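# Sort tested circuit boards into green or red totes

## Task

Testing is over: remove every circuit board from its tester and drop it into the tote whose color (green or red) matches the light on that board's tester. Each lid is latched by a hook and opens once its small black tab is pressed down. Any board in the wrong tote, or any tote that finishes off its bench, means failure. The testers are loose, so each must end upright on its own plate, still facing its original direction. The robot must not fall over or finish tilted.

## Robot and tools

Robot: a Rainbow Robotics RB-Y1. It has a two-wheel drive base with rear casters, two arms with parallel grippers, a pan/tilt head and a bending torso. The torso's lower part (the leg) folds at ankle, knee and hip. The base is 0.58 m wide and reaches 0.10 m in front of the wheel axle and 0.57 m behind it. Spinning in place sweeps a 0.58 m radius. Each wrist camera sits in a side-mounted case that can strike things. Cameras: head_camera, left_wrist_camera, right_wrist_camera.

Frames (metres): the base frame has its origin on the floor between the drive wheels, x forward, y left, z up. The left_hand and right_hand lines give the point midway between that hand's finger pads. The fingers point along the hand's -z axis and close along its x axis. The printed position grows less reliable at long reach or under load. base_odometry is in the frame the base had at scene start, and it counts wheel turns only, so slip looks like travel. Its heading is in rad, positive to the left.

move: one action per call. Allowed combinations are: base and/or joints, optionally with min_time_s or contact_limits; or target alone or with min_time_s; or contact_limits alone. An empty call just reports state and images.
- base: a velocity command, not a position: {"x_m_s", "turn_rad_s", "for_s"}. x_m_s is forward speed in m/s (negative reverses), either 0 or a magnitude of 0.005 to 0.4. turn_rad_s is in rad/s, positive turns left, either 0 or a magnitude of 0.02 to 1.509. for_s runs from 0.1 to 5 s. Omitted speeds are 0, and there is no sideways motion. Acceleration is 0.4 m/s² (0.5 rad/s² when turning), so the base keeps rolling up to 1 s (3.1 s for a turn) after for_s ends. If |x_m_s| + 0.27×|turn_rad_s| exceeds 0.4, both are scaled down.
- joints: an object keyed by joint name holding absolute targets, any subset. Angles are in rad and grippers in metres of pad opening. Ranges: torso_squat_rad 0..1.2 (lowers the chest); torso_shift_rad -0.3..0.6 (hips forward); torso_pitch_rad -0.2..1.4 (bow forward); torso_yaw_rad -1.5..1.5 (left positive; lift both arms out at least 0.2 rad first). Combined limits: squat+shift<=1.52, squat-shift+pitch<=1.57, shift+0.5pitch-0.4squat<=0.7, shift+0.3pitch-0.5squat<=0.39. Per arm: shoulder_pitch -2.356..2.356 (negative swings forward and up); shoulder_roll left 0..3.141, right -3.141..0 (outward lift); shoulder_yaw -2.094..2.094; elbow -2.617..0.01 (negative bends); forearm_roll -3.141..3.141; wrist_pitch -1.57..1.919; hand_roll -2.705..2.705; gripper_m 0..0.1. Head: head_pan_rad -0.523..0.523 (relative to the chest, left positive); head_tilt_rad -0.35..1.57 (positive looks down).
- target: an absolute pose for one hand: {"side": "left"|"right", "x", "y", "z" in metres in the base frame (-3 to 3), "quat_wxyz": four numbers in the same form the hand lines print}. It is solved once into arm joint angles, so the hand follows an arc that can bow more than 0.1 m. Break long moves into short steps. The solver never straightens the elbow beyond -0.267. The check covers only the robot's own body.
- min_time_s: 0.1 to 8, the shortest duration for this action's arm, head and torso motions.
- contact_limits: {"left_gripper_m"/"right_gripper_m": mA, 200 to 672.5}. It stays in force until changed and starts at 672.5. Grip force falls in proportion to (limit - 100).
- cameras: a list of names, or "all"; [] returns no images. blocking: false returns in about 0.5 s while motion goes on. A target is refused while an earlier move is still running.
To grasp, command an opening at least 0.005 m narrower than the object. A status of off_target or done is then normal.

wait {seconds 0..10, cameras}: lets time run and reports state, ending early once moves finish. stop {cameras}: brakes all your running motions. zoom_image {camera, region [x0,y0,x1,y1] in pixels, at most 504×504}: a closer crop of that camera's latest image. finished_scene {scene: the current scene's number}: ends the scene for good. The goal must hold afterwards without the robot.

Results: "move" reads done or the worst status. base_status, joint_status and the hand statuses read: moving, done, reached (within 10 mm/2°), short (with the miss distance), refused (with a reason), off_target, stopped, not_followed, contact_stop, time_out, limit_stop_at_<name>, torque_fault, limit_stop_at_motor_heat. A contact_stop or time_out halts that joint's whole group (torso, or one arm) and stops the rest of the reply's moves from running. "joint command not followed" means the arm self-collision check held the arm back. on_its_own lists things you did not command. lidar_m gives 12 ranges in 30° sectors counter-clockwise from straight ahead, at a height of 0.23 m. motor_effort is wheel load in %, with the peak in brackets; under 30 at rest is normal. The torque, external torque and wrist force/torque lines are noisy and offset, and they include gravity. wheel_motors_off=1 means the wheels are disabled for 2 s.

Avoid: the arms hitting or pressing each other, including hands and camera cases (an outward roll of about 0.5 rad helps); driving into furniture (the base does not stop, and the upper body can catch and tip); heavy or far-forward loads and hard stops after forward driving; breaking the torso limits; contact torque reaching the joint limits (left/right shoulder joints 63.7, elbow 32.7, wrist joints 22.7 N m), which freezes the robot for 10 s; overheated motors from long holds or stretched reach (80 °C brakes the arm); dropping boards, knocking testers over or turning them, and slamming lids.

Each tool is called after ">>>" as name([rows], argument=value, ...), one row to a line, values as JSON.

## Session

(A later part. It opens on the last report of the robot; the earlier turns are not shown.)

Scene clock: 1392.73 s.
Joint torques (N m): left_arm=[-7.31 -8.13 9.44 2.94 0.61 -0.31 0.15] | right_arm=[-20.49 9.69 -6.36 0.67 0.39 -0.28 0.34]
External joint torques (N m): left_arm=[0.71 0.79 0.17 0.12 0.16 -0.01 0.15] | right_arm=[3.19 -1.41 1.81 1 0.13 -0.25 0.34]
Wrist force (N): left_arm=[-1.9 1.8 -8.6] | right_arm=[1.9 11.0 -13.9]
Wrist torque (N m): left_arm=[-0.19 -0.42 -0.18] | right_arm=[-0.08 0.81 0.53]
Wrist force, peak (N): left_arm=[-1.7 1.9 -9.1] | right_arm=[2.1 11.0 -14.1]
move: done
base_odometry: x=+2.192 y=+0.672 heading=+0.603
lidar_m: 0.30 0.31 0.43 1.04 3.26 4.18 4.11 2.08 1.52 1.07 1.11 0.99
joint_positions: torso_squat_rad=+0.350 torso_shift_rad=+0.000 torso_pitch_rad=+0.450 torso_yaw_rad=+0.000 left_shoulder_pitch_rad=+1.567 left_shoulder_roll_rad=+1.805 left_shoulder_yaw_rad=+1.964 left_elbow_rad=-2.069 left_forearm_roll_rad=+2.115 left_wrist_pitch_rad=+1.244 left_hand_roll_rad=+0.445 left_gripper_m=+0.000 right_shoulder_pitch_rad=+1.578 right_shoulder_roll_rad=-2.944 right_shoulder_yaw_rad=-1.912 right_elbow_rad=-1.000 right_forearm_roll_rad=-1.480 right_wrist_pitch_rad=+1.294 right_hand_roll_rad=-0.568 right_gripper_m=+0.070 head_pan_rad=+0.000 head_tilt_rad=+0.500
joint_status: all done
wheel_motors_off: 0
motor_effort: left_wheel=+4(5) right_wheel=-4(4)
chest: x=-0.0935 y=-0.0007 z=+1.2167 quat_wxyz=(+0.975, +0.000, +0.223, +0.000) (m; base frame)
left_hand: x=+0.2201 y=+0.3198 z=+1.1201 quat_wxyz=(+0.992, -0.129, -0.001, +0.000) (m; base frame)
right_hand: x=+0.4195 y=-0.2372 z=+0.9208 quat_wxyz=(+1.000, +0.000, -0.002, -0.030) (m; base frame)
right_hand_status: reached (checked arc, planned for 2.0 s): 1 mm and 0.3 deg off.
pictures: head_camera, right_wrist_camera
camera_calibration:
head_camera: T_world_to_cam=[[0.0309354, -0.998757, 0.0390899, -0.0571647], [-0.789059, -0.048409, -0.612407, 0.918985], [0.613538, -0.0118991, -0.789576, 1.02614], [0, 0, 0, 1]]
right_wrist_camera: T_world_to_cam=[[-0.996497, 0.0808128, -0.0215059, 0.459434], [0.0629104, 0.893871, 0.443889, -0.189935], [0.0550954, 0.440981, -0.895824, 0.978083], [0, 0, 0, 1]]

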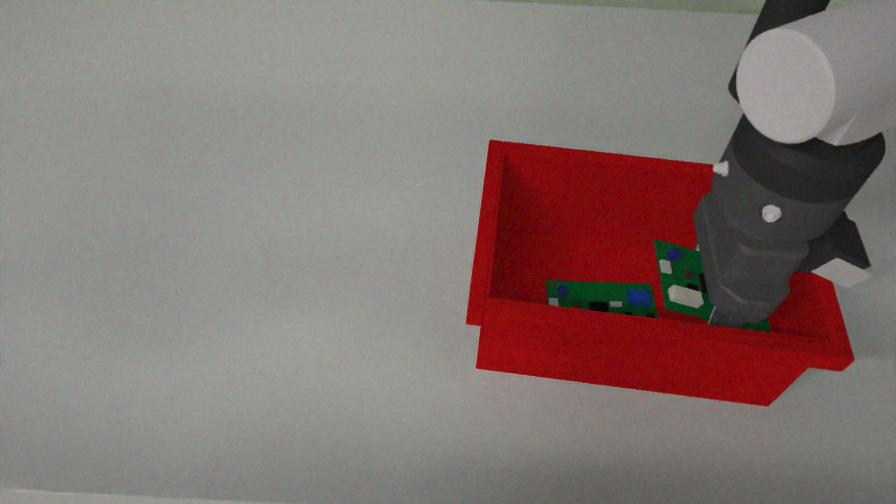

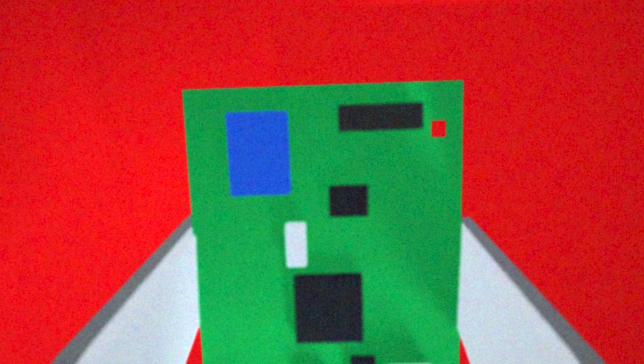

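>>> move(target={"side":"right","x":0.42,"y":-0.235,"z":0.89,"quat_wxyz":[0.9995,0,0,-0.03]}, min_time_s=1.5, cameras=["head_camera"])

>>> move(target={"side":"right","x":0.42,"y":-0.235,"z":0.876,"quat_wxyz":[0.9995,0,0,-0.03]}, min_time_s=1.5, cameras=["head_camera"])

Scene clock: 1400.00 s.
Wrist force, peak (N): left_arm=[-1.9 2.3 -9.0] | right_arm=[-13.1 4.3 55.9]
move: done
joint_status: all done
wheel_motors_off: 0
motor_effort: left_wheel=+3(5) right_wheel=+0(4)
right_hand_status: reached (checked arc, planned for 1.5 s): 6 mm and 0.6 deg off.
pictures: head_camera
camera_calibration:
head_camera: T_world_to_cam=[[0.0306253, -0.998725, 0.0401309, -0.0580116], [-0.787452, -0.0488362, -0.614438, 0.920702], [0.615614, -0.0127838, -0.787944, 1.02544], [0, 0, 0, 1]]

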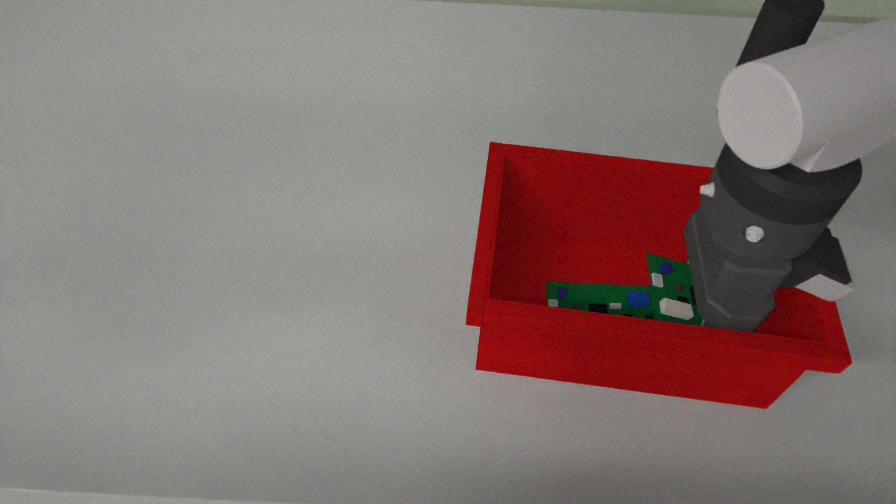

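Scene clock: 1401.83 s.
Joint torques (N m): left_arm=[-7.3 -8.12 9.53 3.03 0.53 -0.35 0.07] | right_arm=[31.98 -30.64 4.63 -5.22 -8.58 -18.37 3.16]
External joint torques (N m): left_arm=[0.73 0.68 0.23 0.2 0.09 -0.03 0.07] | right_arm=[56.15 -41.74 11.38 -5.02 -8.86 -18.31 3.16]
Wrist force (N): left_arm=[-1.7 2.1 -8.9] | right_arm=[-37.1 -8.0 162.0]
Wrist torque (N m): left_arm=[-0.21 -0.40 -0.19] | right_arm=[-12.92 2.83 -2.21]
Wrist force, peak (N): left_arm=[-2.0 2.2 -8.9] | right_arm=[-37.2 -8.2 164.0]
move: short
base_odometry: x=+2.192 y=+0.672 heading=+0.603
lidar_m: 0.30 0.31 0.43 1.04 3.26 4.17 4.10 2.09 1.53 1.08 1.11 0.99
joint_positions: torso_squat_rad=+0.351 torso_shift_rad=-0.003 torso_pitch_rad=+0.443 torso_yaw_rad=-0.001 left_shoulder_pitch_rad=+1.567 left_shoulder_roll_rad=+1.805 left_shoulder_yaw_rad=+1.964 left_elbow_rad=-2.069 left_forearm_roll_rad=+2.115 left_wrist_pitch_rad=+1.244 left_hand_roll_rad=+0.445 left_gripper_m=+0.000 right_shoulder_pitch_rad=+1.610 right_shoulder_roll_rad=-3.056 right_shoulder_yaw_rad=-1.902 right_elbow_rad=-0.804 right_forearm_roll_rad=-1.469 right_wrist_pitch_rad=+1.220 right_hand_roll_rad=-0.477 right_gripper_m=+0.070 head_pan_rad=+0.000 head_tilt_rad=+0.500
joint_status: all done
wheel_motors_off: 0
motor_effort: left_wheel=+4(6) right_wheel=+9(11)
chest: x=-0.0974 y=+0.0005 z=+1.2175 quat_wxyz=(+0.976, -0.001, +0.220, -0.001) (m; base frame)
left_hand: x=+0.2171 y=+0.3205 z=+1.1222 quat_wxyz=(+0.991, -0.131, -0.004, +0.000) (m; base frame)
right_hand: x=+0.4254 y=-0.2390 z=+0.8879 quat_wxyz=(+0.999, -0.003, -0.010, -0.034) (m; base frame)
right_hand_status: short (checked arc, planned for 1.5 s): 14 mm and 1.3 deg off.
pictures: head_camera
camera_calibration:
head_camera: T_world_to_cam=[[0.030021, -0.998666, 0.0420192, -0.0595373], [-0.784641, -0.0495882, -0.617965, 0.923664], [0.619224, -0.0144181, -0.785082, 1.02423], [0, 0, 0, 1]]

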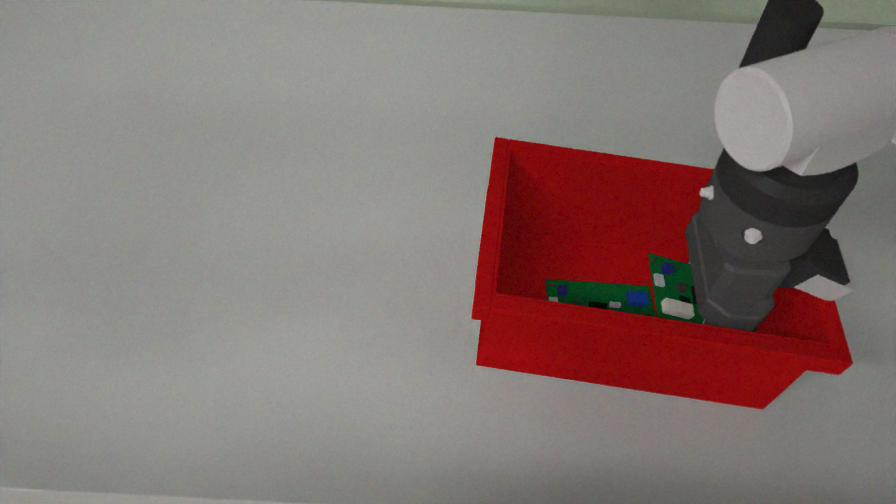

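>>> move(target={"side":"right","x":0.42,"y":-0.235,"z":0.892,"quat_wxyz":[0.9995,0,0,-0.03]}, min_time_s=1, cameras=["head_camera","right_wrist_camera"])

Scene clock: 1406.67 s.
Joint torques (N m): left_arm=[-7.15 -7.93 9.41 2.97 0.63 -0.28 0.16] | right_arm=[5.01 -5.38 -1.61 -2.29 -4.19 -8.8 1.27]
External joint torques (N m): left_arm=[0.88 0.93 0.13 0.15 0.19 0.03 0.16] | right_arm=[29.17 -16.42 5.34 -2.04 -4.44 -8.77 1.27]
Wrist force (N): left_arm=[-1.8 2.0 -8.9] | right_arm=[-17.7 6.1 76.5]
Wrist torque (N m): left_arm=[-0.20 -0.40 -0.20] | right_arm=[-6.88 1.80 -0.96]
Wrist force, peak (N): left_arm=[-1.9 2.3 -8.9] | right_arm=[-37.1 -8.0 163.8]
move: done
base_odometry: x=+2.192 y=+0.672 heading=+0.603
lidar_m: 0.30 0.31 0.43 1.05 3.26 4.17 4.10 2.08 1.53 1.09 1.12 0.99
joint_positions: torso_squat_rad=+0.350 torso_shift_rad=-0.002 torso_pitch_rad=+0.446 torso_yaw_rad=-0.001 left_shoulder_pitch_rad=+1.567 left_shoulder_roll_rad=+1.805 left_shoulder_yaw_rad=+1.964 left_elbow_rad=-2.069 left_forearm_roll_rad=+2.115 left_wrist_pitch_rad=+1.244 left_hand_roll_rad=+0.445 left_gripper_m=+0.000 right_shoulder_pitch_rad=+1.599 right_shoulder_roll_rad=-3.042 right_shoulder_yaw_rad=-1.906 right_elbow_rad=-0.828 right_forearm_roll_rad=-1.478 right_wrist_pitch_rad=+1.247 right_hand_roll_rad=-0.483 right_gripper_m=+0.070 head_pan_rad=+0.000 head_tilt_rad=+0.500
joint_status: all done
wheel_motors_off: 0
motor_effort: left_wheel=+5(6) right_wheel=+9(11)
chest: x=-0.0956 y=+0.0000 z=+1.2171 quat_wxyz=(+0.975, +0.000, +0.221, +0.000) (m; base frame)
left_hand: x=+0.2185 y=+0.3203 z=+1.1212 quat_wxyz=(+0.991, -0.130, -0.003, +0.000) (m; base frame)
right_hand: x=+0.4241 y=-0.2363 z=+0.8938 quat_wxyz=(+1.000, +0.000, -0.002, -0.031) (m; base frame)
right_hand_status: reached (checked arc, planned for 1.0 s): 5 mm and 0.2 deg off.
pictures: head_camera, right_wrist_camera
camera_calibration:
head_camera: T_world_to_cam=[[0.0305233, -0.998698, 0.0408635, -0.0585285], [-0.786607, -0.0492249, -0.615489, 0.921587], [0.616699, -0.0133567, -0.787086, 1.02507], [0, 0, 0, 1]]
right_wrist_camera: T_world_to_cam=[[-0.996426, 0.0818908, -0.0207312, 0.46292], [0.0642425, 0.893964, 0.443511, -0.179188], [0.0548523, 0.440594, -0.896029, 0.953472], [0, 0, 0, 1]]

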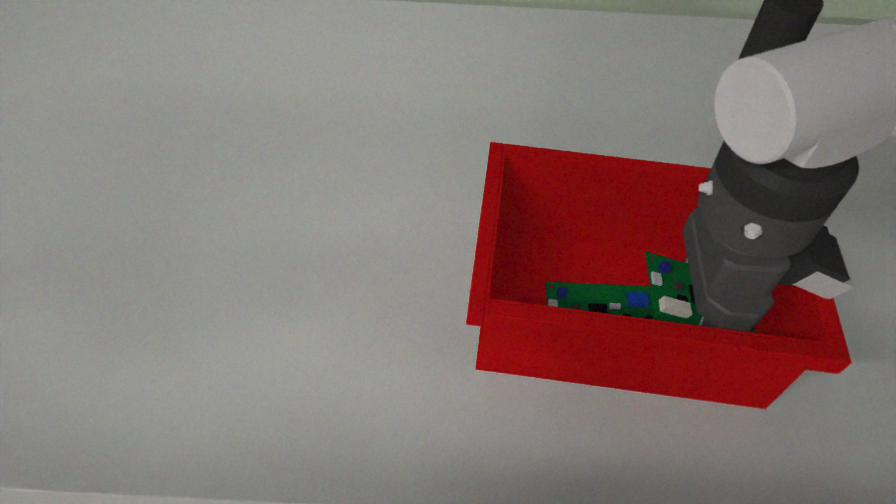

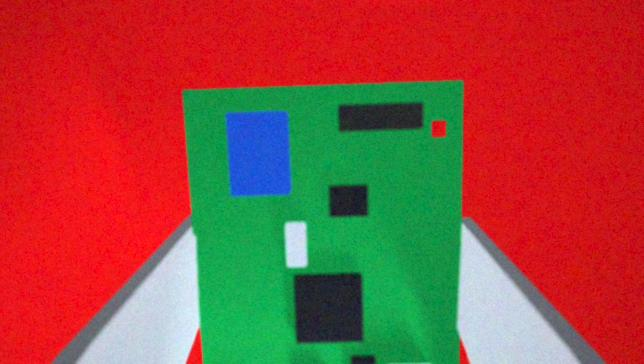

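>>> move(target={"side":"right","x":0.42,"y":-0.235,"z":0.904,"quat_wxyz":[0.9995,0,0,-0.03]}, min_time_s=1, cameras=["right_wrist_camera"])

Scene clock: 1410.83 s.
Joint torques (N m): left_arm=[-7.29 -8.19 9.46 2.95 0.55 -0.26 0.07] | right_arm=[-22.9 12.24 -7.71 -0.64 -0.4 0.06 -0.42]
External joint torques (N m): left_arm=[0.73 0.74 0.18 0.12 0.1 0.04 0.08] | right_arm=[1.07 1.21 -0.3 -0.32 -0.64 0.08 -0.42]
Wrist force (N): left_arm=[-2.1 2.0 -8.9] | right_arm=[1.9 10.6 -13.9]
Wrist torque (N m): left_arm=[-0.21 -0.46 -0.18] | right_arm=[-0.03 0.81 0.51]
Wrist force, peak (N): left_arm=[-1.9 2.1 -9.0] | right_arm=[-18.0 6.0 77.3]
move: done
base_odometry: x=+2.192 y=+0.672 heading=+0.603
lidar_m: 0.30 0.31 0.43 1.04 3.26 4.18 4.11 2.07 1.52 1.09 1.10 0.98
joint_positions: torso_squat_rad=+0.350 torso_shift_rad=+0.000 torso_pitch_rad=+0.450 torso_yaw_rad=+0.000 left_shoulder_pitch_rad=+1.567 left_shoulder_roll_rad=+1.805 left_shoulder_yaw_rad=+1.964 left_elbow_rad=-2.069 left_forearm_roll_rad=+2.115 left_wrist_pitch_rad=+1.244 left_hand_roll_rad=+0.445 left_gripper_m=+0.000 right_shoulder_pitch_rad=+1.593 right_shoulder_roll_rad=-3.008 right_shoulder_yaw_rad=-1.907 right_elbow_rad=-0.893 right_forearm_roll_rad=-1.481 right_wrist_pitch_rad=+1.269 right_hand_roll_rad=-0.515 right_gripper_m=+0.070 head_pan_rad=+0.000 head_tilt_rad=+0.500
joint_status: all done
wheel_motors_off: 0
motor_effort: left_wheel=+5(6) right_wheel=+3(10)
chest: x=-0.0936 y=-0.0006 z=+1.2167 quat_wxyz=(+0.975, +0.000, +0.223, +0.000) (m; base frame)
left_hand: x=+0.2200 y=+0.3199 z=+1.1201 quat_wxyz=(+0.992, -0.130, -0.001, +0.000) (m; base frame)
right_hand: x=+0.4211 y=-0.2353 z=+0.9009 quat_wxyz=(+1.000, +0.000, +0.003, -0.030) (m; base frame)
right_hand_status: reached (checked arc, planned for 1.0 s): 3 mm and 0.4 deg off.
pictures: right_wrist_camera
camera_calibration:
right_wrist_camera: T_world_to_cam=[[-0.996793, 0.0793574, -0.0102876, 0.450101], [0.0665401, 0.893396, 0.444315, -0.184872], [0.0444506, 0.442205, -0.895812, 0.964066], [0, 0, 0, 1]]

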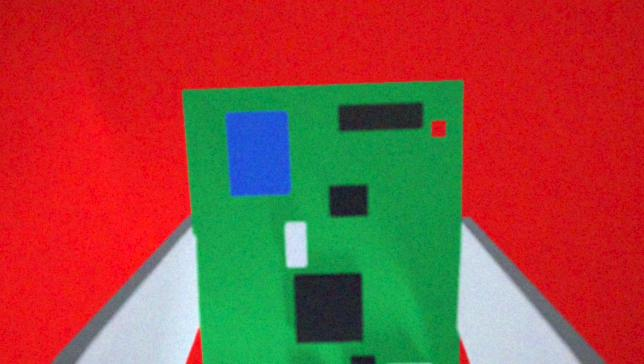

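>>> move(target={"side":"right","x":0.42,"y":-0.225,"z":0.96,"quat_wxyz":[0.9995,0,0,-0.03]}, cameras=[])

>>> move(target={"side":"right","x":0.42,"y":-0.225,"z":0.96,"quat_wxyz":[0.9879,-0.1521,0,-0.03]}, cameras=["head_camera","right_wrist_camera"])

Scene clock: 1427.40 s.
Wrist force, peak (N): left_arm=[-1.5 2.0 -9.1] | right_arm=[1.3 11.4 -15.3]
move: done
joint_status: all done
wheel_motors_off: 0
motor_effort: left_wheel=+4(5) right_wheel=-1(3)
right_hand_status: reached (checked arc, planned for 0.5 s): 0 mm and 0.1 deg off.
pictures: none

Scene clock: 1428.23 s.
Joint torques (N m): left_arm=[-7.37 -7.79 9.53 3 0.64 -0.28 0.06] | right_arm=[-22.89 10.64 -6.33 1.24 0.24 0.14 0.27]
External joint torques (N m): left_arm=[0.64 1.13 0.26 0.18 0.2 0.03 0.06] | right_arm=[2.19 1.2 1.41 0.84 -0.46 -0.25 0.27]
Wrist force (N): left_arm=[-1.8 2.0 -8.8] | right_arm=[2.3 12.7 -13.6]
Wrist torque (N m): left_arm=[-0.21 -0.41 -0.18] | right_arm=[-0.16 0.86 0.54]
Wrist force, peak (N): left_arm=[-1.5 2.3 -9.0] | right_arm=[1.6 13.4 -14.6]
move: done
base_odometry: x=+2.192 y=+0.672 heading=+0.603
lidar_m: 0.30 0.31 0.43 1.05 3.27 4.18 4.11 2.08 1.51 1.09 1.11 0.99
joint_positions: torso_squat_rad=+0.350 torso_shift_rad=+0.000 torso_pitch_rad=+0.450 torso_yaw_rad=+0.000 left_shoulder_pitch_rad=+1.567 left_shoulder_roll_rad=+1.805 left_shoulder_yaw_rad=+1.964 left_elbow_rad=-2.069 left_forearm_roll_rad=+2.115 left_wrist_pitch_rad=+1.244 left_hand_roll_rad=+0.445 left_gripper_m=+0.000 right_shoulder_pitch_rad=+1.408 right_shoulder_roll_rad=-3.061 right_shoulder_yaw_rad=-1.779 right_elbow_rad=-1.010 right_forearm_roll_rad=-1.329 right_wrist_pitch_rad=+1.519 right_hand_roll_rad=-0.768 right_gripper_m=+0.070 head_pan_rad=+0.000 head_tilt_rad=+0.500
joint_status: all done
wheel_motors_off: 0
motor_effort: left_wheel=+4(5) right_wheel=-2(4)
chest: x=-0.0935 y=-0.0007 z=+1.2167 quat_wxyz=(+0.975, +0.000, +0.223, +0.000) (m; base frame)
left_hand: x=+0.2201 y=+0.3198 z=+1.1201 quat_wxyz=(+0.992, -0.130, -0.001, +0.000) (m; base frame)
right_hand: x=+0.4201 y=-0.2248 z=+0.9610 quat_wxyz=(+0.988, -0.151, -0.003, -0.029) (m; base frame)
right_hand_status: reached (checked arc, planned for 0.4 s): 1 mm and 0.4 deg off.
pictures: head_camera, right_wrist_camera
camera_calibration:
head_camera: T_world_to_cam=[[0.0309786, -0.998754, 0.0391177, -0.0571723], [-0.789036, -0.0484605, -0.612433, 0.919014], [0.613566, -0.011893, -0.789554, 1.02613], [0, 0, 0, 1]]
right_wrist_camera: T_world_to_cam=[[-0.996765, 0.0714452, -0.0368146, 0.472607], [0.0648718, 0.985581, 0.156272, 0.0773217], [0.0474486, 0.153379, -0.987028, 1.03477], [0, 0, 0, 1]]

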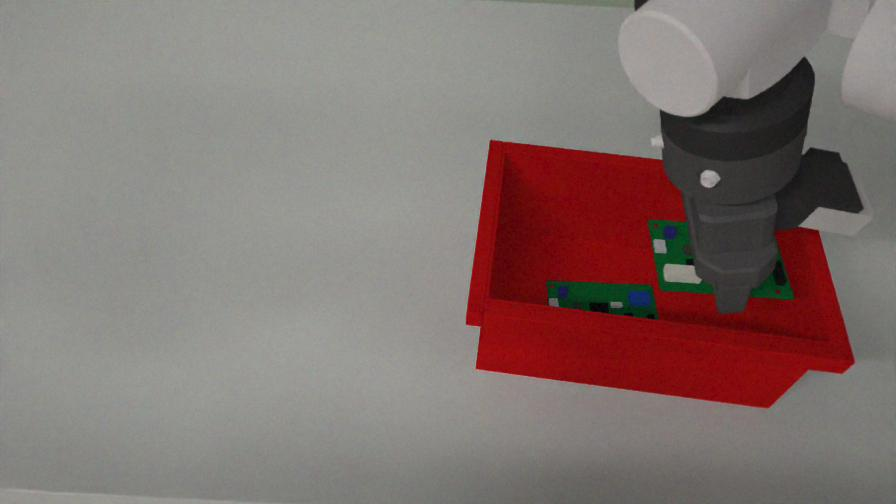

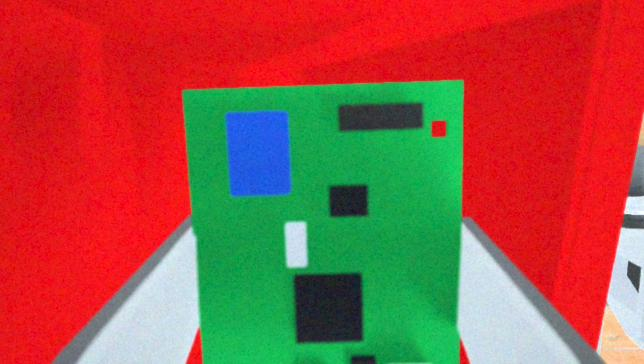

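>>> move(target={"side":"right","x":0.425,"y":-0.228,"z":0.905,"quat_wxyz":[0.9879,-0.1521,0,-0.03]}, min_time_s=1.5, cameras=[])

>>> move(target={"side":"right","x":0.425,"y":-0.228,"z":0.885,"quat_wxyz":[0.9879,-0.1521,0,-0.03]}, min_time_s=1.5, cameras=["head_camera","right_wrist_camera"])

Scene clock: 1434.93 s.
Wrist force, peak (N): left_arm=[-1.8 2.2 -9.2] | right_arm=[1.9 13.1 -13.6]
move: done
joint_status: all done
wheel_motors_off: 0
motor_effort: left_wheel=+4(5) right_wheel=-3(4)
right_hand_status: reached (checked arc, as near as the solve gets, planned for 1.5 s): 1 mm and 1.9 deg off.
pictures: none

Scene clock: 1436.77 s.
Joint torques (N m): left_arm=[-7.49 -8.12 9.46 2.96 0.61 -0.23 0.08] | right_arm=[-21.48 8.31 -4.86 1.2 0.82 -0.09 -0.32]
External joint torques (N m): left_arm=[0.52 0.81 0.19 0.14 0.17 0.07 0.09] | right_arm=[3.48 -1.13 1.55 -0.61 0.14 -0.35 -0.32]
Wrist force (N): left_arm=[-1.5 2.0 -8.7] | right_arm=[2.2 12.4 -13.0]
Wrist torque (N m): left_arm=[-0.21 -0.36 -0.18] | right_arm=[-0.16 0.89 0.54]
Wrist force, peak (N): left_arm=[-1.8 2.2 -9.0] | right_arm=[1.7 12.7 -13.7]
move: short
base_odometry: x=+2.192 y=+0.672 heading=+0.603
lidar_m: 0.29 0.30 0.42 1.05 3.27 4.18 4.11 2.09 1.51 1.10 1.10 0.98
joint_positions: torso_squat_rad=+0.350 torso_shift_rad=+0.000 torso_pitch_rad=+0.450 torso_yaw_rad=+0.000 left_shoulder_pitch_rad=+1.567 left_shoulder_roll_rad=+1.805 left_shoulder_yaw_rad=+1.964 left_elbow_rad=-2.069 left_forearm_roll_rad=+2.115 left_wrist_pitch_rad=+1.244 left_hand_roll_rad=+0.445 left_gripper_m=+0.000 right_shoulder_pitch_rad=+1.456 right_shoulder_roll_rad=-3.141 right_shoulder_yaw_rad=-1.571 right_elbow_rad=-0.874 right_forearm_roll_rad=-1.416 right_wrist_pitch_rad=+1.234 right_hand_roll_rad=-0.753 right_gripper_m=+0.070 head_pan_rad=+0.000 head_tilt_rad=+0.500
joint_status: all done
wheel_motors_off: 0
motor_effort: left_wheel=+3(6) right_wheel=-2(5)
chest: x=-0.0935 y=-0.0007 z=+1.2167 quat_wxyz=(+0.975, +0.000, +0.223, +0.000) (m; base frame)
left_hand: x=+0.2201 y=+0.3198 z=+1.1201 quat_wxyz=(+0.992, -0.130, -0.001, +0.000) (m; base frame)
right_hand: x=+0.4248 y=-0.2283 z=+0.8858 quat_wxyz=(+0.990, -0.133, -0.029, -0.026) (m; base frame)
right_hand_status: short (checked arc, as near as the solve gets, planned for 1.5 s): 1 mm and 4.0 deg off. The place is met; only the turn is off.
pictures: head_camera, right_wrist_camera
camera_calibration:
head_camera: T_world_to_cam=[[0.0309749, -0.998754, 0.0391161, -0.057172], [-0.789034, -0.0484567, -0.612436, 0.919015], [0.613569, -0.0118937, -0.789552, 1.02613], [0, 0, 0, 1]]
right_wrist_camera: T_world_to_cam=[[-0.99463, 0.0589629, -0.0850523, 0.513821], [0.041515, 0.980125, 0.193987, 0.0675605], [0.0947999, 0.189414, -0.97731, 0.94034], [0, 0, 0, 1]]

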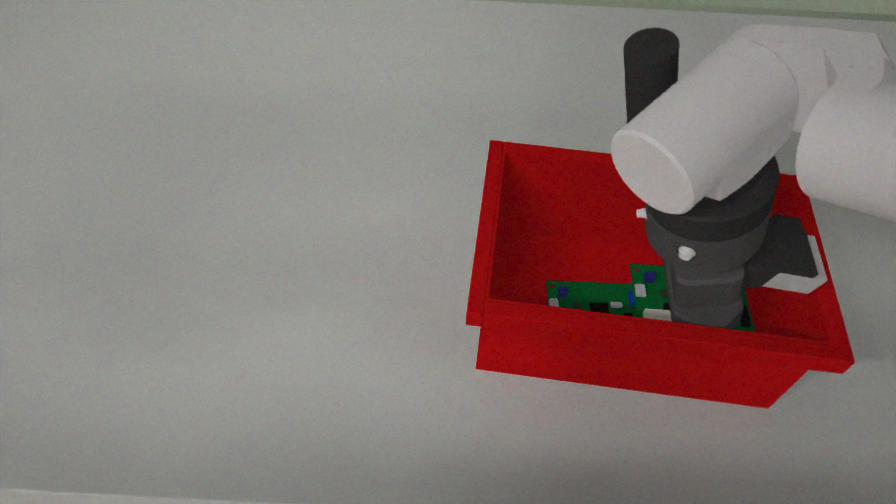

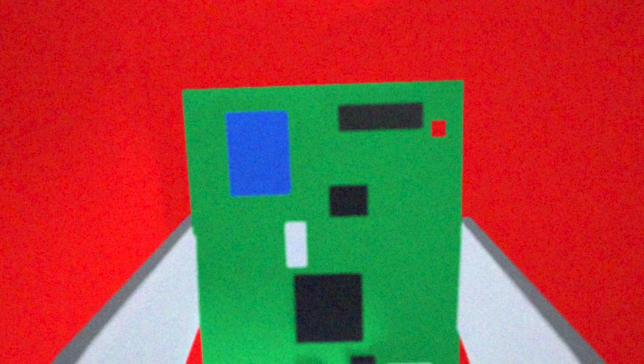

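>>> move(joints={"torso_squat_rad":0.39}, min_time_s=1.5, cameras=["head_camera"])

Scene clock: 1443.03 s.
Joint torques (N m): left_arm=[-7.39 -7.95 9.67 2.82 0.64 -0.27 0.09] | right_arm=[-21.29 8.48 -5.08 1.22 0.76 -0.06 -0.32]
External joint torques (N m): left_arm=[0.63 0.98 0.4 0 0.2 0.03 0.1] | right_arm=[3.67 -0.96 1.34 -0.58 0.08 -0.32 -0.32]
Wrist force (N): left_arm=[-1.7 2.1 -8.8] | right_arm=[1.9 12.6 -13.6]
Wrist torque (N m): left_arm=[-0.19 -0.42 -0.18] | right_arm=[-0.17 0.82 0.54]
Wrist force, peak (N): left_arm=[-1.7 2.2 -9.0] | right_arm=[1.8 12.7 -13.7]
move: done
base_odometry: x=+2.192 y=+0.672 heading=+0.603
lidar_m: 0.29 0.31 0.43 1.05 3.26 4.17 4.11 2.08 1.52 1.09 1.11 0.98
joint_positions: torso_squat_rad=+0.390 torso_shift_rad=+0.000 torso_pitch_rad=+0.450 torso_yaw_rad=+0.000 left_shoulder_pitch_rad=+1.567 left_shoulder_roll_rad=+1.805 left_shoulder_yaw_rad=+1.964 left_elbow_rad=-2.069 left_forearm_roll_rad=+2.115 left_wrist_pitch_rad=+1.244 left_hand_roll_rad=+0.445 left_gripper_m=+0.000 right_shoulder_pitch_rad=+1.456 right_shoulder_roll_rad=-3.141 right_shoulder_yaw_rad=-1.571 right_elbow_rad=-0.874 right_forearm_roll_rad=-1.416 right_wrist_pitch_rad=+1.234 right_hand_roll_rad=-0.753 right_gripper_m=+0.070 head_pan_rad=+0.000 head_tilt_rad=+0.500
joint_status: all done
wheel_motors_off: 0
motor_effort: left_wheel=+4(5) right_wheel=-3(4)
chest: x=-0.0935 y=-0.0007 z=+1.2066 quat_wxyz=(+0.975, +0.000, +0.223, +0.000) (m; base frame)
left_hand: x=+0.2201 y=+0.3198 z=+1.1100 quat_wxyz=(+0.992, -0.130, -0.001, +0.000) (m; base frame)
right_hand: x=+0.4248 y=-0.2283 z=+0.8757 quat_wxyz=(+0.990, -0.133, -0.029, -0.026) (m; base frame)
pictures: head_camera
camera_calibration:
head_camera: T_world_to_cam=[[0.0309713, -0.998754, 0.0391188, -0.0567721], [-0.788972, -0.0484567, -0.612516, 0.912894], [0.613648, -0.0118932, -0.78949, 1.01811], [0, 0, 0, 1]]

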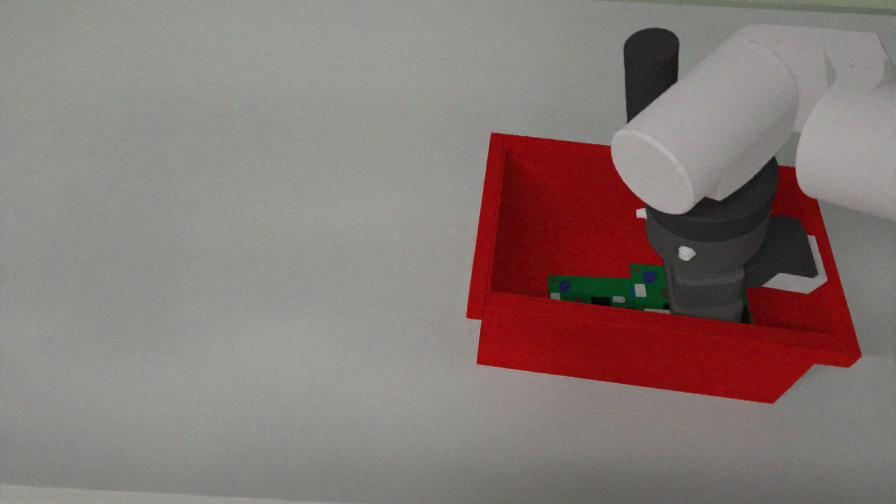

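>>> move(joints={"torso_squat_rad":0.415}, min_time_s=1.5, cameras=["head_camera"])

Scene clock: 1448.33 s.
Joint torques (N m): left_arm=[-7.22 -7.93 9.56 2.9 0.56 -0.23 0.11] | right_arm=[-21.56 8.24 -5.12 1.28 0.8 -0.13 -0.4]
External joint torques (N m): left_arm=[0.8 1 0.29 0.08 0.11 0.07 0.11] | right_arm=[3.4 -1.2 1.29 -0.53 0.12 -0.39 -0.4]
Wrist force (N): left_arm=[-2.2 2.2 -8.9] | right_arm=[1.6 12.5 -13.1]
Wrist torque (N m): left_arm=[-0.23 -0.46 -0.17] | right_arm=[-0.18 0.79 0.54]
Wrist force, peak (N): left_arm=[-1.9 2.0 -9.1] | right_arm=[1.8 12.9 -13.5]
move: done
base_odometry: x=+2.192 y=+0.672 heading=+0.603
lidar_m: 0.30 0.31 0.43 1.04 3.26 4.18 4.11 2.07 1.52 1.08 1.11 0.98
joint_positions: torso_squat_rad=+0.415 torso_shift_rad=+0.000 torso_pitch_rad=+0.450 torso_yaw_rad=+0.000 left_shoulder_pitch_rad=+1.567 left_shoulder_roll_rad=+1.805 left_shoulder_yaw_rad=+1.964 left_elbow_rad=-2.069 left_forearm_roll_rad=+2.115 left_wrist_pitch_rad=+1.244 left_hand_roll_rad=+0.445 left_gripper_m=+0.000 right_shoulder_pitch_rad=+1.456 right_shoulder_roll_rad=-3.141 right_shoulder_yaw_rad=-1.571 right_elbow_rad=-0.874 right_forearm_roll_rad=-1.416 right_wrist_pitch_rad=+1.234 right_hand_roll_rad=-0.753 right_gripper_m=+0.070 head_pan_rad=+0.000 head_tilt_rad=+0.500
joint_status: all done
wheel_motors_off: 0
motor_effort: left_wheel=+5(5) right_wheel=-2(4)
chest: x=-0.0935 y=-0.0007 z=+1.1997 quat_wxyz=(+0.975, +0.000, +0.223, +0.000) (m; base frame)
left_hand: x=+0.2201 y=+0.3198 z=+1.1031 quat_wxyz=(+0.992, -0.130, -0.001, +0.000) (m; base frame)
right_hand: x=+0.4248 y=-0.2283 z=+0.8689 quat_wxyz=(+0.990, -0.133, -0.029, -0.026) (m; base frame)
pictures: head_camera
camera_calibration:
head_camera: T_world_to_cam=[[0.030971, -0.998754, 0.0391191, -0.0564996], [-0.788971, -0.0484567, -0.612517, 0.908697], [0.61365, -0.0118936, -0.789489, 1.0127], [0, 0, 0, 1]]

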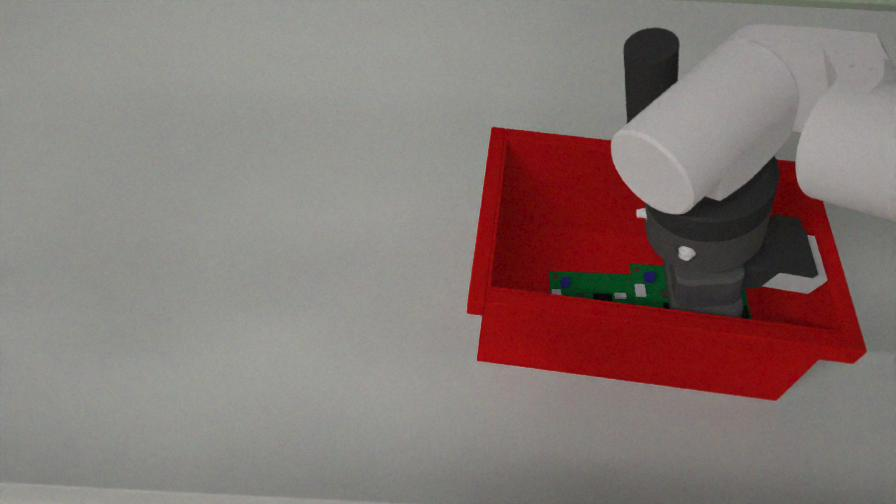

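>>> move(joints={"torso_squat_rad":0.43}, min_time_s=1.5, cameras=["head_camera"])

Scene clock: 1453.63 s.
Joint torques (N m): left_arm=[-7.24 -7.91 9.57 3.02 0.62 -0.35 0.12] | right_arm=[-21.35 8.34 -4.9 1.32 0.88 -0.03 -0.34]
External joint torques (N m): left_arm=[0.78 1.01 0.3 0.2 0.18 -0.05 0.13] | right_arm=[3.61 -1.1 1.51 -0.48 0.2 -0.29 -0.34]
Wrist force (N): left_arm=[-1.8 1.8 -8.6] | right_arm=[1.9 12.8 -13.4]
Wrist torque (N m): left_arm=[-0.18 -0.42 -0.19] | right_arm=[-0.18 0.84 0.53]
Wrist force, peak (N): left_arm=[-2.1 2.2 -9.1] | right_arm=[1.9 12.8 -13.6]
move: done
base_odometry: x=+2.192 y=+0.672 heading=+0.603
lidar_m: 0.29 0.30 0.43 1.04 3.26 4.18 4.11 2.07 1.52 1.09 1.11 0.98
joint_positions: torso_squat_rad=+0.430 torso_shift_rad=+0.000 torso_pitch_rad=+0.450 torso_yaw_rad=+0.000 left_shoulder_pitch_rad=+1.567 left_shoulder_roll_rad=+1.805 left_shoulder_yaw_rad=+1.964 left_elbow_rad=-2.069 left_forearm_roll_rad=+2.115 left_wrist_pitch_rad=+1.244 left_hand_roll_rad=+0.445 left_gripper_m=+0.000 right_shoulder_pitch_rad=+1.456 right_shoulder_roll_rad=-3.141 right_shoulder_yaw_rad=-1.571 right_elbow_rad=-0.874 right_forearm_roll_rad=-1.416 right_wrist_pitch_rad=+1.234 right_hand_roll_rad=-0.753 right_gripper_m=+0.070 head_pan_rad=+0.000 head_tilt_rad=+0.500
joint_status: all done
wheel_motors_off: 0
motor_effort: left_wheel=+3(5) right_wheel=-3(5)
chest: x=-0.0935 y=-0.0007 z=+1.1954 quat_wxyz=(+0.975, +0.000, +0.223, +0.000) (m; base frame)
left_hand: x=+0.2201 y=+0.3198 z=+1.0988 quat_wxyz=(+0.992, -0.130, -0.001, +0.000) (m; base frame)
right_hand: x=+0.4248 y=-0.2283 z=+0.8646 quat_wxyz=(+0.990, -0.133, -0.029, -0.026) (m; base frame)
pictures: head_camera
camera_calibration:
head_camera: T_world_to_cam=[[0.030971, -0.998754, 0.0391192, -0.0563283], [-0.78897, -0.0484567, -0.612517, 0.906062], [0.61365, -0.0118936, -0.789488, 1.0093], [0, 0, 0, 1]]

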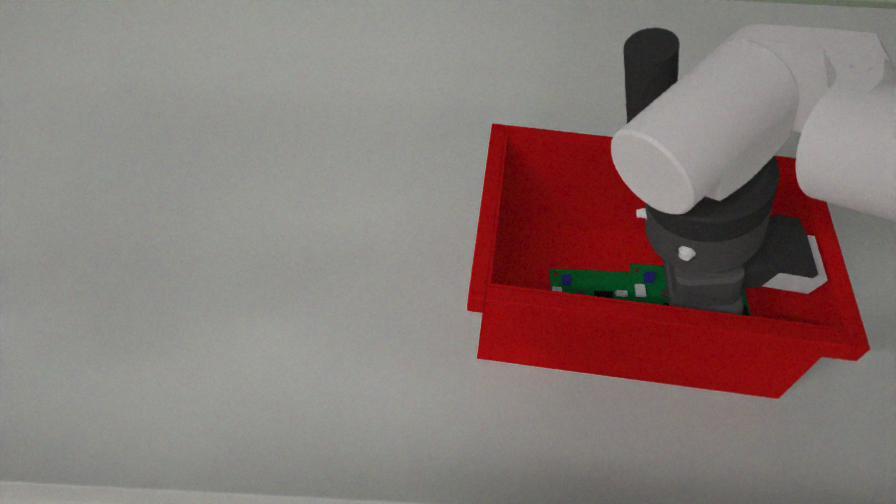

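>>> move(joints={"torso_squat_rad":0.443}, min_time_s=1.5, cameras=["right_wrist_camera"])

Scene clock: 1460.17 s.
Joint torques (N m): left_arm=[-7.17 -7.79 9.54 2.93 0.6 -0.25 0.08] | right_arm=[-21.36 8.54 -5.23 1.18 0.76 -0.07 -0.29]
External joint torques (N m): left_arm=[0.84 1.13 0.27 0.11 0.16 0.05 0.08] | right_arm=[3.6 -0.9 1.19 -0.62 0.08 -0.33 -0.29]
Wrist force (N): left_arm=[-1.9 1.9 -8.8] | right_arm=[1.7 12.4 -13.2]
Wrist torque (N m): left_arm=[-0.19 -0.44 -0.20] | right_arm=[-0.16 0.81 0.55]
Wrist force, peak (N): left_arm=[-2.0 1.9 -9.2] | right_arm=[1.7 12.9 -13.6]
move: done
base_odometry: x=+2.192 y=+0.672 heading=+0.603
lidar_m: 0.30 0.31 0.43 1.04 3.25 4.17 4.11 2.07 1.52 1.08 1.09 0.99
joint_positions: torso_squat_rad=+0.443 torso_shift_rad=+0.000 torso_pitch_rad=+0.450 torso_yaw_rad=+0.000 left_shoulder_pitch_rad=+1.567 left_shoulder_roll_rad=+1.805 left_shoulder_yaw_rad=+1.964 left_elbow_rad=-2.069 left_forearm_roll_rad=+2.115 left_wrist_pitch_rad=+1.244 left_hand_roll_rad=+0.445 left_gripper_m=+0.000 right_shoulder_pitch_rad=+1.456 right_shoulder_roll_rad=-3.141 right_shoulder_yaw_rad=-1.571 right_elbow_rad=-0.874 right_forearm_roll_rad=-1.416 right_wrist_pitch_rad=+1.234 right_hand_roll_rad=-0.753 right_gripper_m=+0.070 head_pan_rad=+0.000 head_tilt_rad=+0.500
joint_status: all done
wheel_motors_off: 0
motor_effort: left_wheel=+3(6) right_wheel=-2(5)
chest: x=-0.0935 y=-0.0007 z=+1.1916 quat_wxyz=(+0.975, +0.000, +0.223, +0.000) (m; base frame)
left_hand: x=+0.2201 y=+0.3198 z=+1.0950 quat_wxyz=(+0.992, -0.130, -0.001, +0.000) (m; base frame)
right_hand: x=+0.4248 y=-0.2283 z=+0.8607 quat_wxyz=(+0.990, -0.133, -0.029, -0.026) (m; base frame)
pictures: right_wrist_camera
camera_calibration:
right_wrist_camera: T_world_to_cam=[[-0.994622, 0.0589595, -0.085154, 0.511761], [0.0414917, 0.980125, 0.193992, 0.0724091], [0.0948993, 0.189415, -0.9773, 0.915798], [0, 0, 0, 1]]

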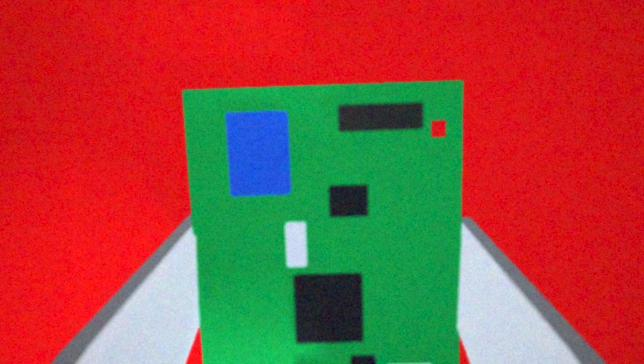

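>>> move(joints={"torso_squat_rad":0.451}, min_time_s=1.5, cameras=["right_wrist_camera"])

Scene clock: 1464.70 s.
Joint torques (N m): left_arm=[-7.23 -7.84 9.5 2.9 0.58 -0.28 0.09] | right_arm=[-21.22 8.39 -5.17 1.16 0.76 -0.06 -0.35]
External joint torques (N m): left_arm=[0.79 1.09 0.22 0.07 0.13 0.02 0.1] | right_arm=[3.74 -1.05 1.24 -0.65 0.08 -0.32 -0.35]
Wrist force (N): left_arm=[-2.0 1.8 -8.4] | right_arm=[2.2 11.7 -10.5]
Wrist torque (N m): left_arm=[-0.18 -0.45 -0.21] | right_arm=[-0.15 0.96 0.56]
Wrist force, peak (N): left_arm=[-1.9 1.9 -8.9] | right_arm=[2.0 12.9 -13.6]
move: done
base_odometry: x=+2.192 y=+0.672 heading=+0.603
lidar_m: 0.30 0.31 0.43 1.05 3.26 4.18 4.11 2.09 1.52 1.09 1.11 0.99
joint_positions: torso_squat_rad=+0.451 torso_shift_rad=+0.000 torso_pitch_rad=+0.450 torso_yaw_rad=+0.000 left_shoulder_pitch_rad=+1.567 left_shoulder_roll_rad=+1.805 left_shoulder_yaw_rad=+1.964 left_elbow_rad=-2.069 left_forearm_roll_rad=+2.115 left_wrist_pitch_rad=+1.244 left_hand_roll_rad=+0.445 left_gripper_m=+0.000 right_shoulder_pitch_rad=+1.456 right_shoulder_roll_rad=-3.141 right_shoulder_yaw_rad=-1.571 right_elbow_rad=-0.874 right_forearm_roll_rad=-1.416 right_wrist_pitch_rad=+1.234 right_hand_roll_rad=-0.753 right_gripper_m=+0.070 head_pan_rad=+0.000 head_tilt_rad=+0.500
joint_status: all done
wheel_motors_off: 0
motor_effort: left_wheel=+4(5) right_wheel=-3(5)
chest: x=-0.0936 y=-0.0007 z=+1.1892 quat_wxyz=(+0.975, +0.000, +0.223, +0.000) (m; base frame)
left_hand: x=+0.2200 y=+0.3198 z=+1.0926 quat_wxyz=(+0.992, -0.130, -0.001, +0.000) (m; base frame)
right_hand: x=+0.4248 y=-0.2283 z=+0.8583 quat_wxyz=(+0.990, -0.133, -0.029, -0.026) (m; base frame)
pictures: right_wrist_camera
camera_calibration:
right_wrist_camera: T_world_to_cam=[[-0.994613, 0.0589531, -0.0852586, 0.51163], [0.0414659, 0.980127, 0.193986, 0.0728838], [0.0950004, 0.189406, -0.977292, 0.913443], [0, 0, 0, 1]]

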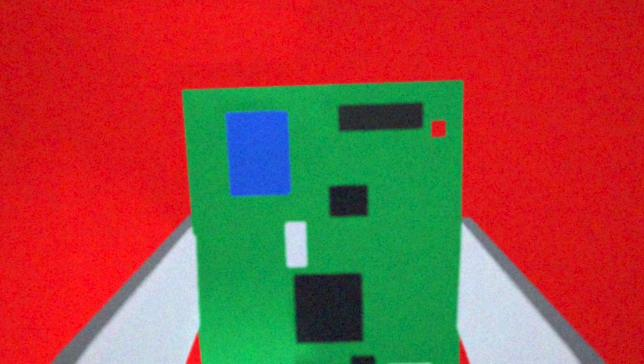

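>>> move(joints={"right_gripper_m":0.076}, cameras=["right_wrist_camera"])

>>> move(joints={"right_gripper_m":0.084}, cameras=["right_wrist_camera"])

>>> move(joints={"torso_squat_rad":0.35}, min_time_s=2, cameras=["right_wrist_camera","head_camera"])

Scene clock: 1477.67 s.
Wrist force, peak (N): left_arm=[-2.1 2.0 -8.7] | right_arm=[1.9 11.9 -12.0]
move: done
joint_status: all done
wheel_motors_off: 0
motor_effort: left_wheel=+3(5) right_wheel=-3(4)
pictures: right_wrist_camera
camera_calibration:
right_wrist_camera: T_world_to_cam=[[-0.994611, 0.0589192, -0.0853046, 0.51167], [0.041428, 0.980138, 0.193942, 0.0729483], [0.0950372, 0.189363, -0.977297, 0.91343], [0, 0, 0, 1]]

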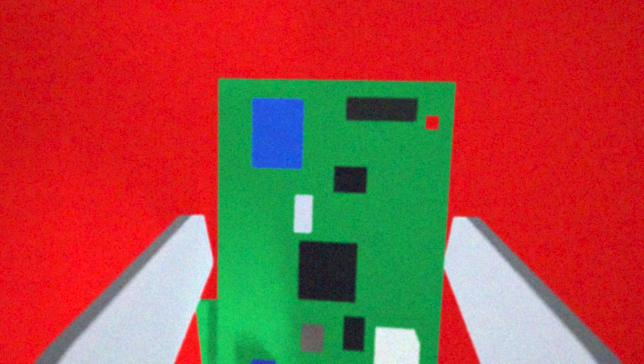

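Scene clock: 1478.20 s.
Wrist force, peak (N): left_arm=[-1.8 1.9 -8.8] | right_arm=[3.4 11.5 -9.2]
move: done
joint_status: all done
wheel_motors_off: 0
motor_effort: left_wheel=+3(5) right_wheel=-2(5)
pictures: right_wrist_camera
camera_calibration:
right_wrist_camera: T_world_to_cam=[[-0.994601, 0.0588499, -0.0854762, 0.511856], [0.0413287, 0.980145, 0.193925, 0.0729732], [0.0951916, 0.189345, -0.977285, 0.913411], [0, 0, 0, 1]]

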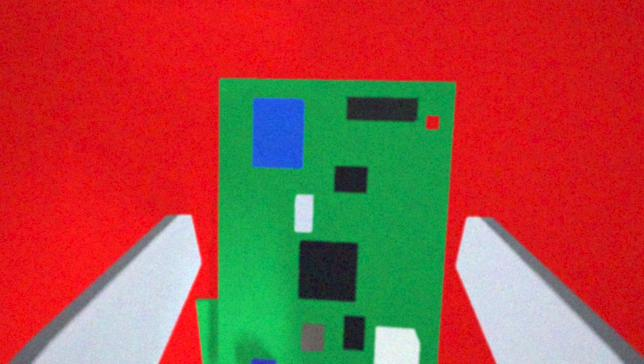

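Scene clock: 1480.47 s.
Joint torques (N m): left_arm=[-7.19 -7.92 9.52 2.92 0.58 -0.3 0.14] | right_arm=[-20.97 8.16 -5 1.19 0.3 -0.08 -0.33]
External joint torques (N m): left_arm=[0.82 1.01 0.24 0.1 0.13 0 0.14] | right_arm=[3.99 -1.28 1.41 -0.62 -0.38 -0.34 -0.33]
Wrist force (N): left_arm=[-1.8 2.0 -8.7] | right_arm=[2.0 12.4 -13.3]
Wrist torque (N m): left_arm=[-0.20 -0.43 -0.17] | right_arm=[-0.16 0.86 0.55]
Wrist force, peak (N): left_arm=[-1.9 2.1 -9.0] | right_arm=[1.7 12.6 -13.2]
move: done
base_odometry: x=+2.192 y=+0.672 heading=+0.603
lidar_m: 0.30 0.30 0.42 1.04 3.26 4.18 4.11 2.09 1.52 1.09 1.10 0.98
joint_positions: torso_squat_rad=+0.350 torso_shift_rad=+0.000 torso_pitch_rad=+0.450 torso_yaw_rad=+0.000 left_shoulder_pitch_rad=+1.567 left_shoulder_roll_rad=+1.805 left_shoulder_yaw_rad=+1.964 left_elbow_rad=-2.069 left_forearm_roll_rad=+2.115 left_wrist_pitch_rad=+1.244 left_hand_roll_rad=+0.445 left_gripper_m=+0.000 right_shoulder_pitch_rad=+1.456 right_shoulder_roll_rad=-3.141 right_shoulder_yaw_rad=-1.571 right_elbow_rad=-0.874 right_forearm_roll_rad=-1.416 right_wrist_pitch_rad=+1.234 right_hand_roll_rad=-0.753 right_gripper_m=+0.084 head_pan_rad=+0.000 head_tilt_rad=+0.500
joint_status: all done
wheel_motors_off: 0
motor_effort: left_wheel=+4(6) right_wheel=-5(5)
chest: x=-0.0935 y=-0.0007 z=+1.2167 quat_wxyz=(+0.975, +0.000, +0.223, +0.000) (m; base frame)
left_hand: x=+0.2201 y=+0.3198 z=+1.1200 quat_wxyz=(+0.992, -0.130, -0.001, +0.000) (m; base frame)
right_hand: x=+0.4249 y=-0.2284 z=+0.8857 quat_wxyz=(+0.990, -0.133, -0.029, -0.026) (m; base frame)
pictures: head_camera, right_wrist_camera
camera_calibration:
head_camera: T_world_to_cam=[[0.0309779, -0.998754, 0.0391137, -0.0571693], [-0.789072, -0.0484568, -0.612387, 0.918966], [0.613519, -0.0118931, -0.78959, 1.02614], [0, 0, 0, 1]]
right_wrist_camera: T_world_to_cam=[[-0.994631, 0.0588746, -0.0851108, 0.513897], [0.0414254, 0.980147, 0.193897, 0.067695], [0.0948367, 0.18933, -0.977323, 0.940296], [0, 0, 0, 1]]

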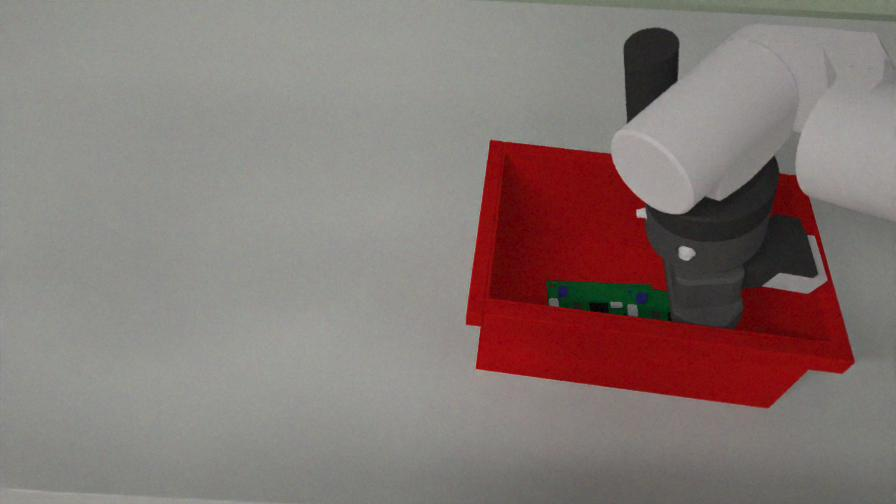

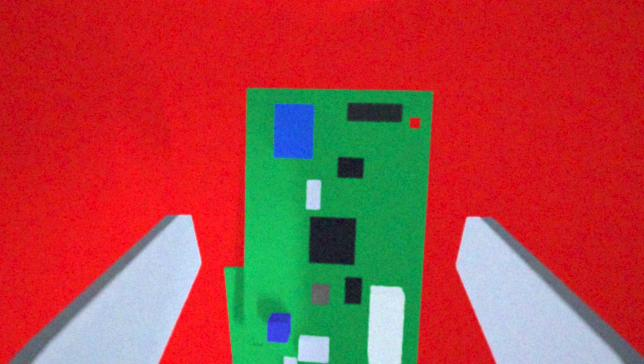

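Released. Withdraw.

>>> move(joints={"torso_squat_rad":0.1}, min_time_s=2, cameras=[])

>>> move(target={"side":"right","x":0.4,"y":-0.24,"z":1.1,"quat_wxyz":[0.9995,0,0,-0.03]}, cameras=["head_camera","right_wrist_camera"])

>>> move(target={"side":"right","x":0.3,"y":-0.32,"z":1.17,"quat_wxyz":[0.9995,0,0,-0.03]}, cameras=["head_camera"])

Scene clock: 1488.13 s.
Wrist force, peak (N): left_arm=[-2.0 2.1 -9.1] | right_arm=[1.8 12.7 -13.4]
move: done
joint_status: all done
wheel_motors_off: 0
motor_effort: left_wheel=+5(5) right_wheel=-4(4)
pictures: none

Scene clock: 1489.30 s.
Wrist force, peak (N): left_arm=[-1.5 2.1 -8.9] | right_arm=[1.5 12.6 -14.8]
move: done
joint_status: all done
wheel_motors_off: 0
motor_effort: left_wheel=+3(6) right_wheel=-3(5)
right_hand_status: reached (checked arc, planned for 0.8 s): 0 mm and 0.0 deg off.
pictures: head_camera, right_wrist_camera
camera_calibration:
head_camera: T_world_to_cam=[[0.0309178, -0.998755, 0.0391469, -0.0587682], [-0.788987, -0.0484314, -0.612498, 0.942919], [0.613632, -0.0119493, -0.789502, 1.05685], [0, 0, 0, 1]]
right_wrist_camera: T_world_to_cam=[[-0.99662, 0.0803711, -0.0170053, 0.439269], [0.0644871, 0.89363, 0.444148, -0.26675], [0.0508931, 0.44155, -0.895792, 1.14305], [0, 0, 0, 1]]

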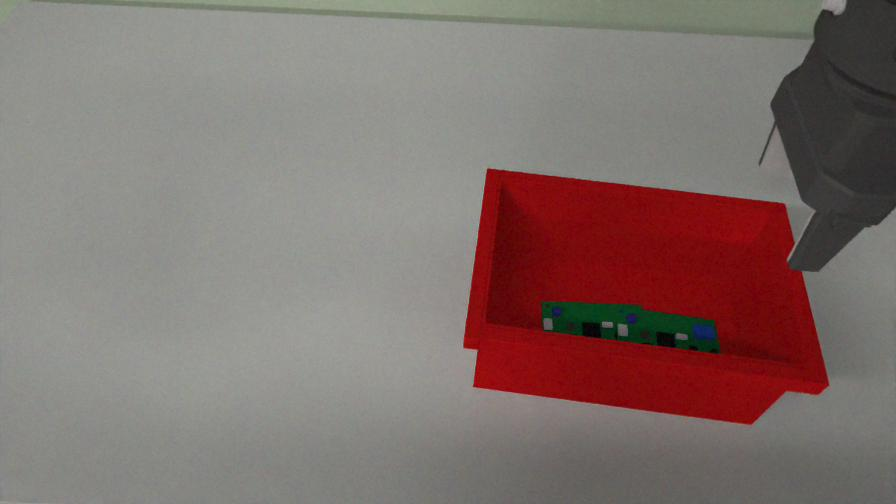

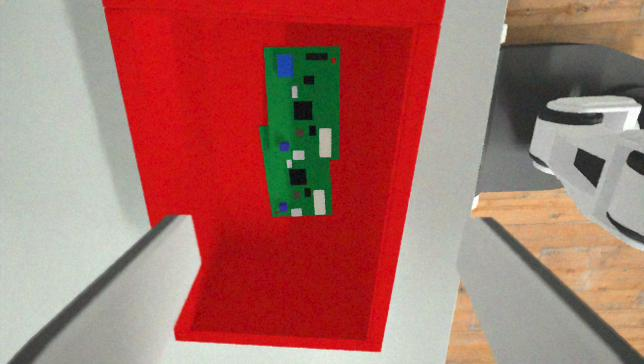

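Scene clock: 1490.50 s.
Joint torques (N m): left_arm=[-7.25 -7.99 9.49 2.97 0.6 -0.19 0.1] | right_arm=[-14.4 6 -10.53 1.88 -0.04 -0.23 -0.19]
External joint torques (N m): left_arm=[0.77 0.93 0.21 0.14 0.16 0.11 0.1] | right_arm=[0.24 -0.84 -0.01 -0.53 -0.3 -0.21 -0.19]
Wrist force (N): left_arm=[-1.6 2.1 -8.6] | right_arm=[2.1 11.1 -13.2]
Wrist torque (N m): left_arm=[-0.22 -0.40 -0.18] | right_arm=[-0.12 0.85 0.53]
Wrist force, peak (N): left_arm=[-1.6 1.9 -9.0] | right_arm=[2.2 11.8 -13.5]
move: done
base_odometry: x=+2.192 y=+0.672 heading=+0.603
lidar_m: 0.30 0.31 0.43 1.05 3.26 4.18 4.11 2.07 1.52 1.09 1.10 0.98
joint_positions: torso_squat_rad=+0.100 torso_shift_rad=+0.000 torso_pitch_rad=+0.450 torso_yaw_rad=+0.000 left_shoulder_pitch_rad=+1.567 left_shoulder_roll_rad=+1.805 left_shoulder_yaw_rad=+1.964 left_elbow_rad=-2.069 left_forearm_roll_rad=+2.115 left_wrist_pitch_rad=+1.244 left_hand_roll_rad=+0.445 left_gripper_m=+0.000 right_shoulder_pitch_rad=+1.240 right_shoulder_roll_rad=-2.176 right_shoulder_yaw_rad=-1.819 right_elbow_rad=-1.801 right_forearm_roll_rad=-1.836 right_wrist_pitch_rad=+1.538 right_hand_roll_rad=-0.710 right_gripper_m=+0.084 head_pan_rad=+0.000 head_tilt_rad=+0.500
joint_status: all done
wheel_motors_off: 0
motor_effort: left_wheel=+4(5) right_wheel=-5(5)
chest: x=-0.0935 y=-0.0007 z=+1.2557 quat_wxyz=(+0.975, +0.000, +0.223, +0.000) (m; base frame)
left_hand: x=+0.2201 y=+0.3198 z=+1.1590 quat_wxyz=(+0.992, -0.130, -0.001, +0.000) (m; base frame)
right_hand: x=+0.3000 y=-0.3202 z=+1.1700 quat_wxyz=(+1.000, +0.000, +0.000, -0.030) (m; base frame)
right_hand_status: reached (checked arc, planned for 0.8 s): 0 mm and 0.0 deg off.
pictures: head_camera
camera_calibration:
head_camera: T_world_to_cam=[[0.0308981, -0.998756, 0.0391439, -0.0587675], [-0.789003, -0.0484138, -0.612479, 0.942899], [0.613612, -0.0119602, -0.789517, 1.05686], [0, 0, 0, 1]]

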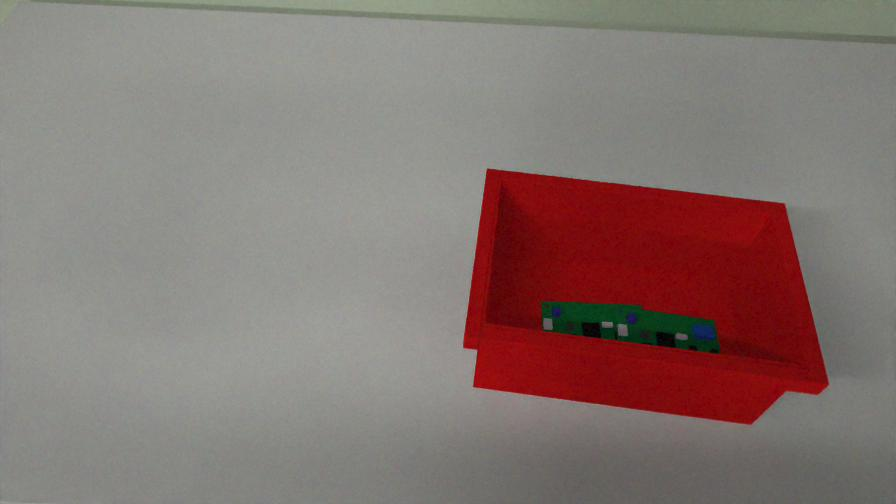

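Both boards are in the tote.

>>> finished_scene(scene=2)

The scene is finished: the task was done.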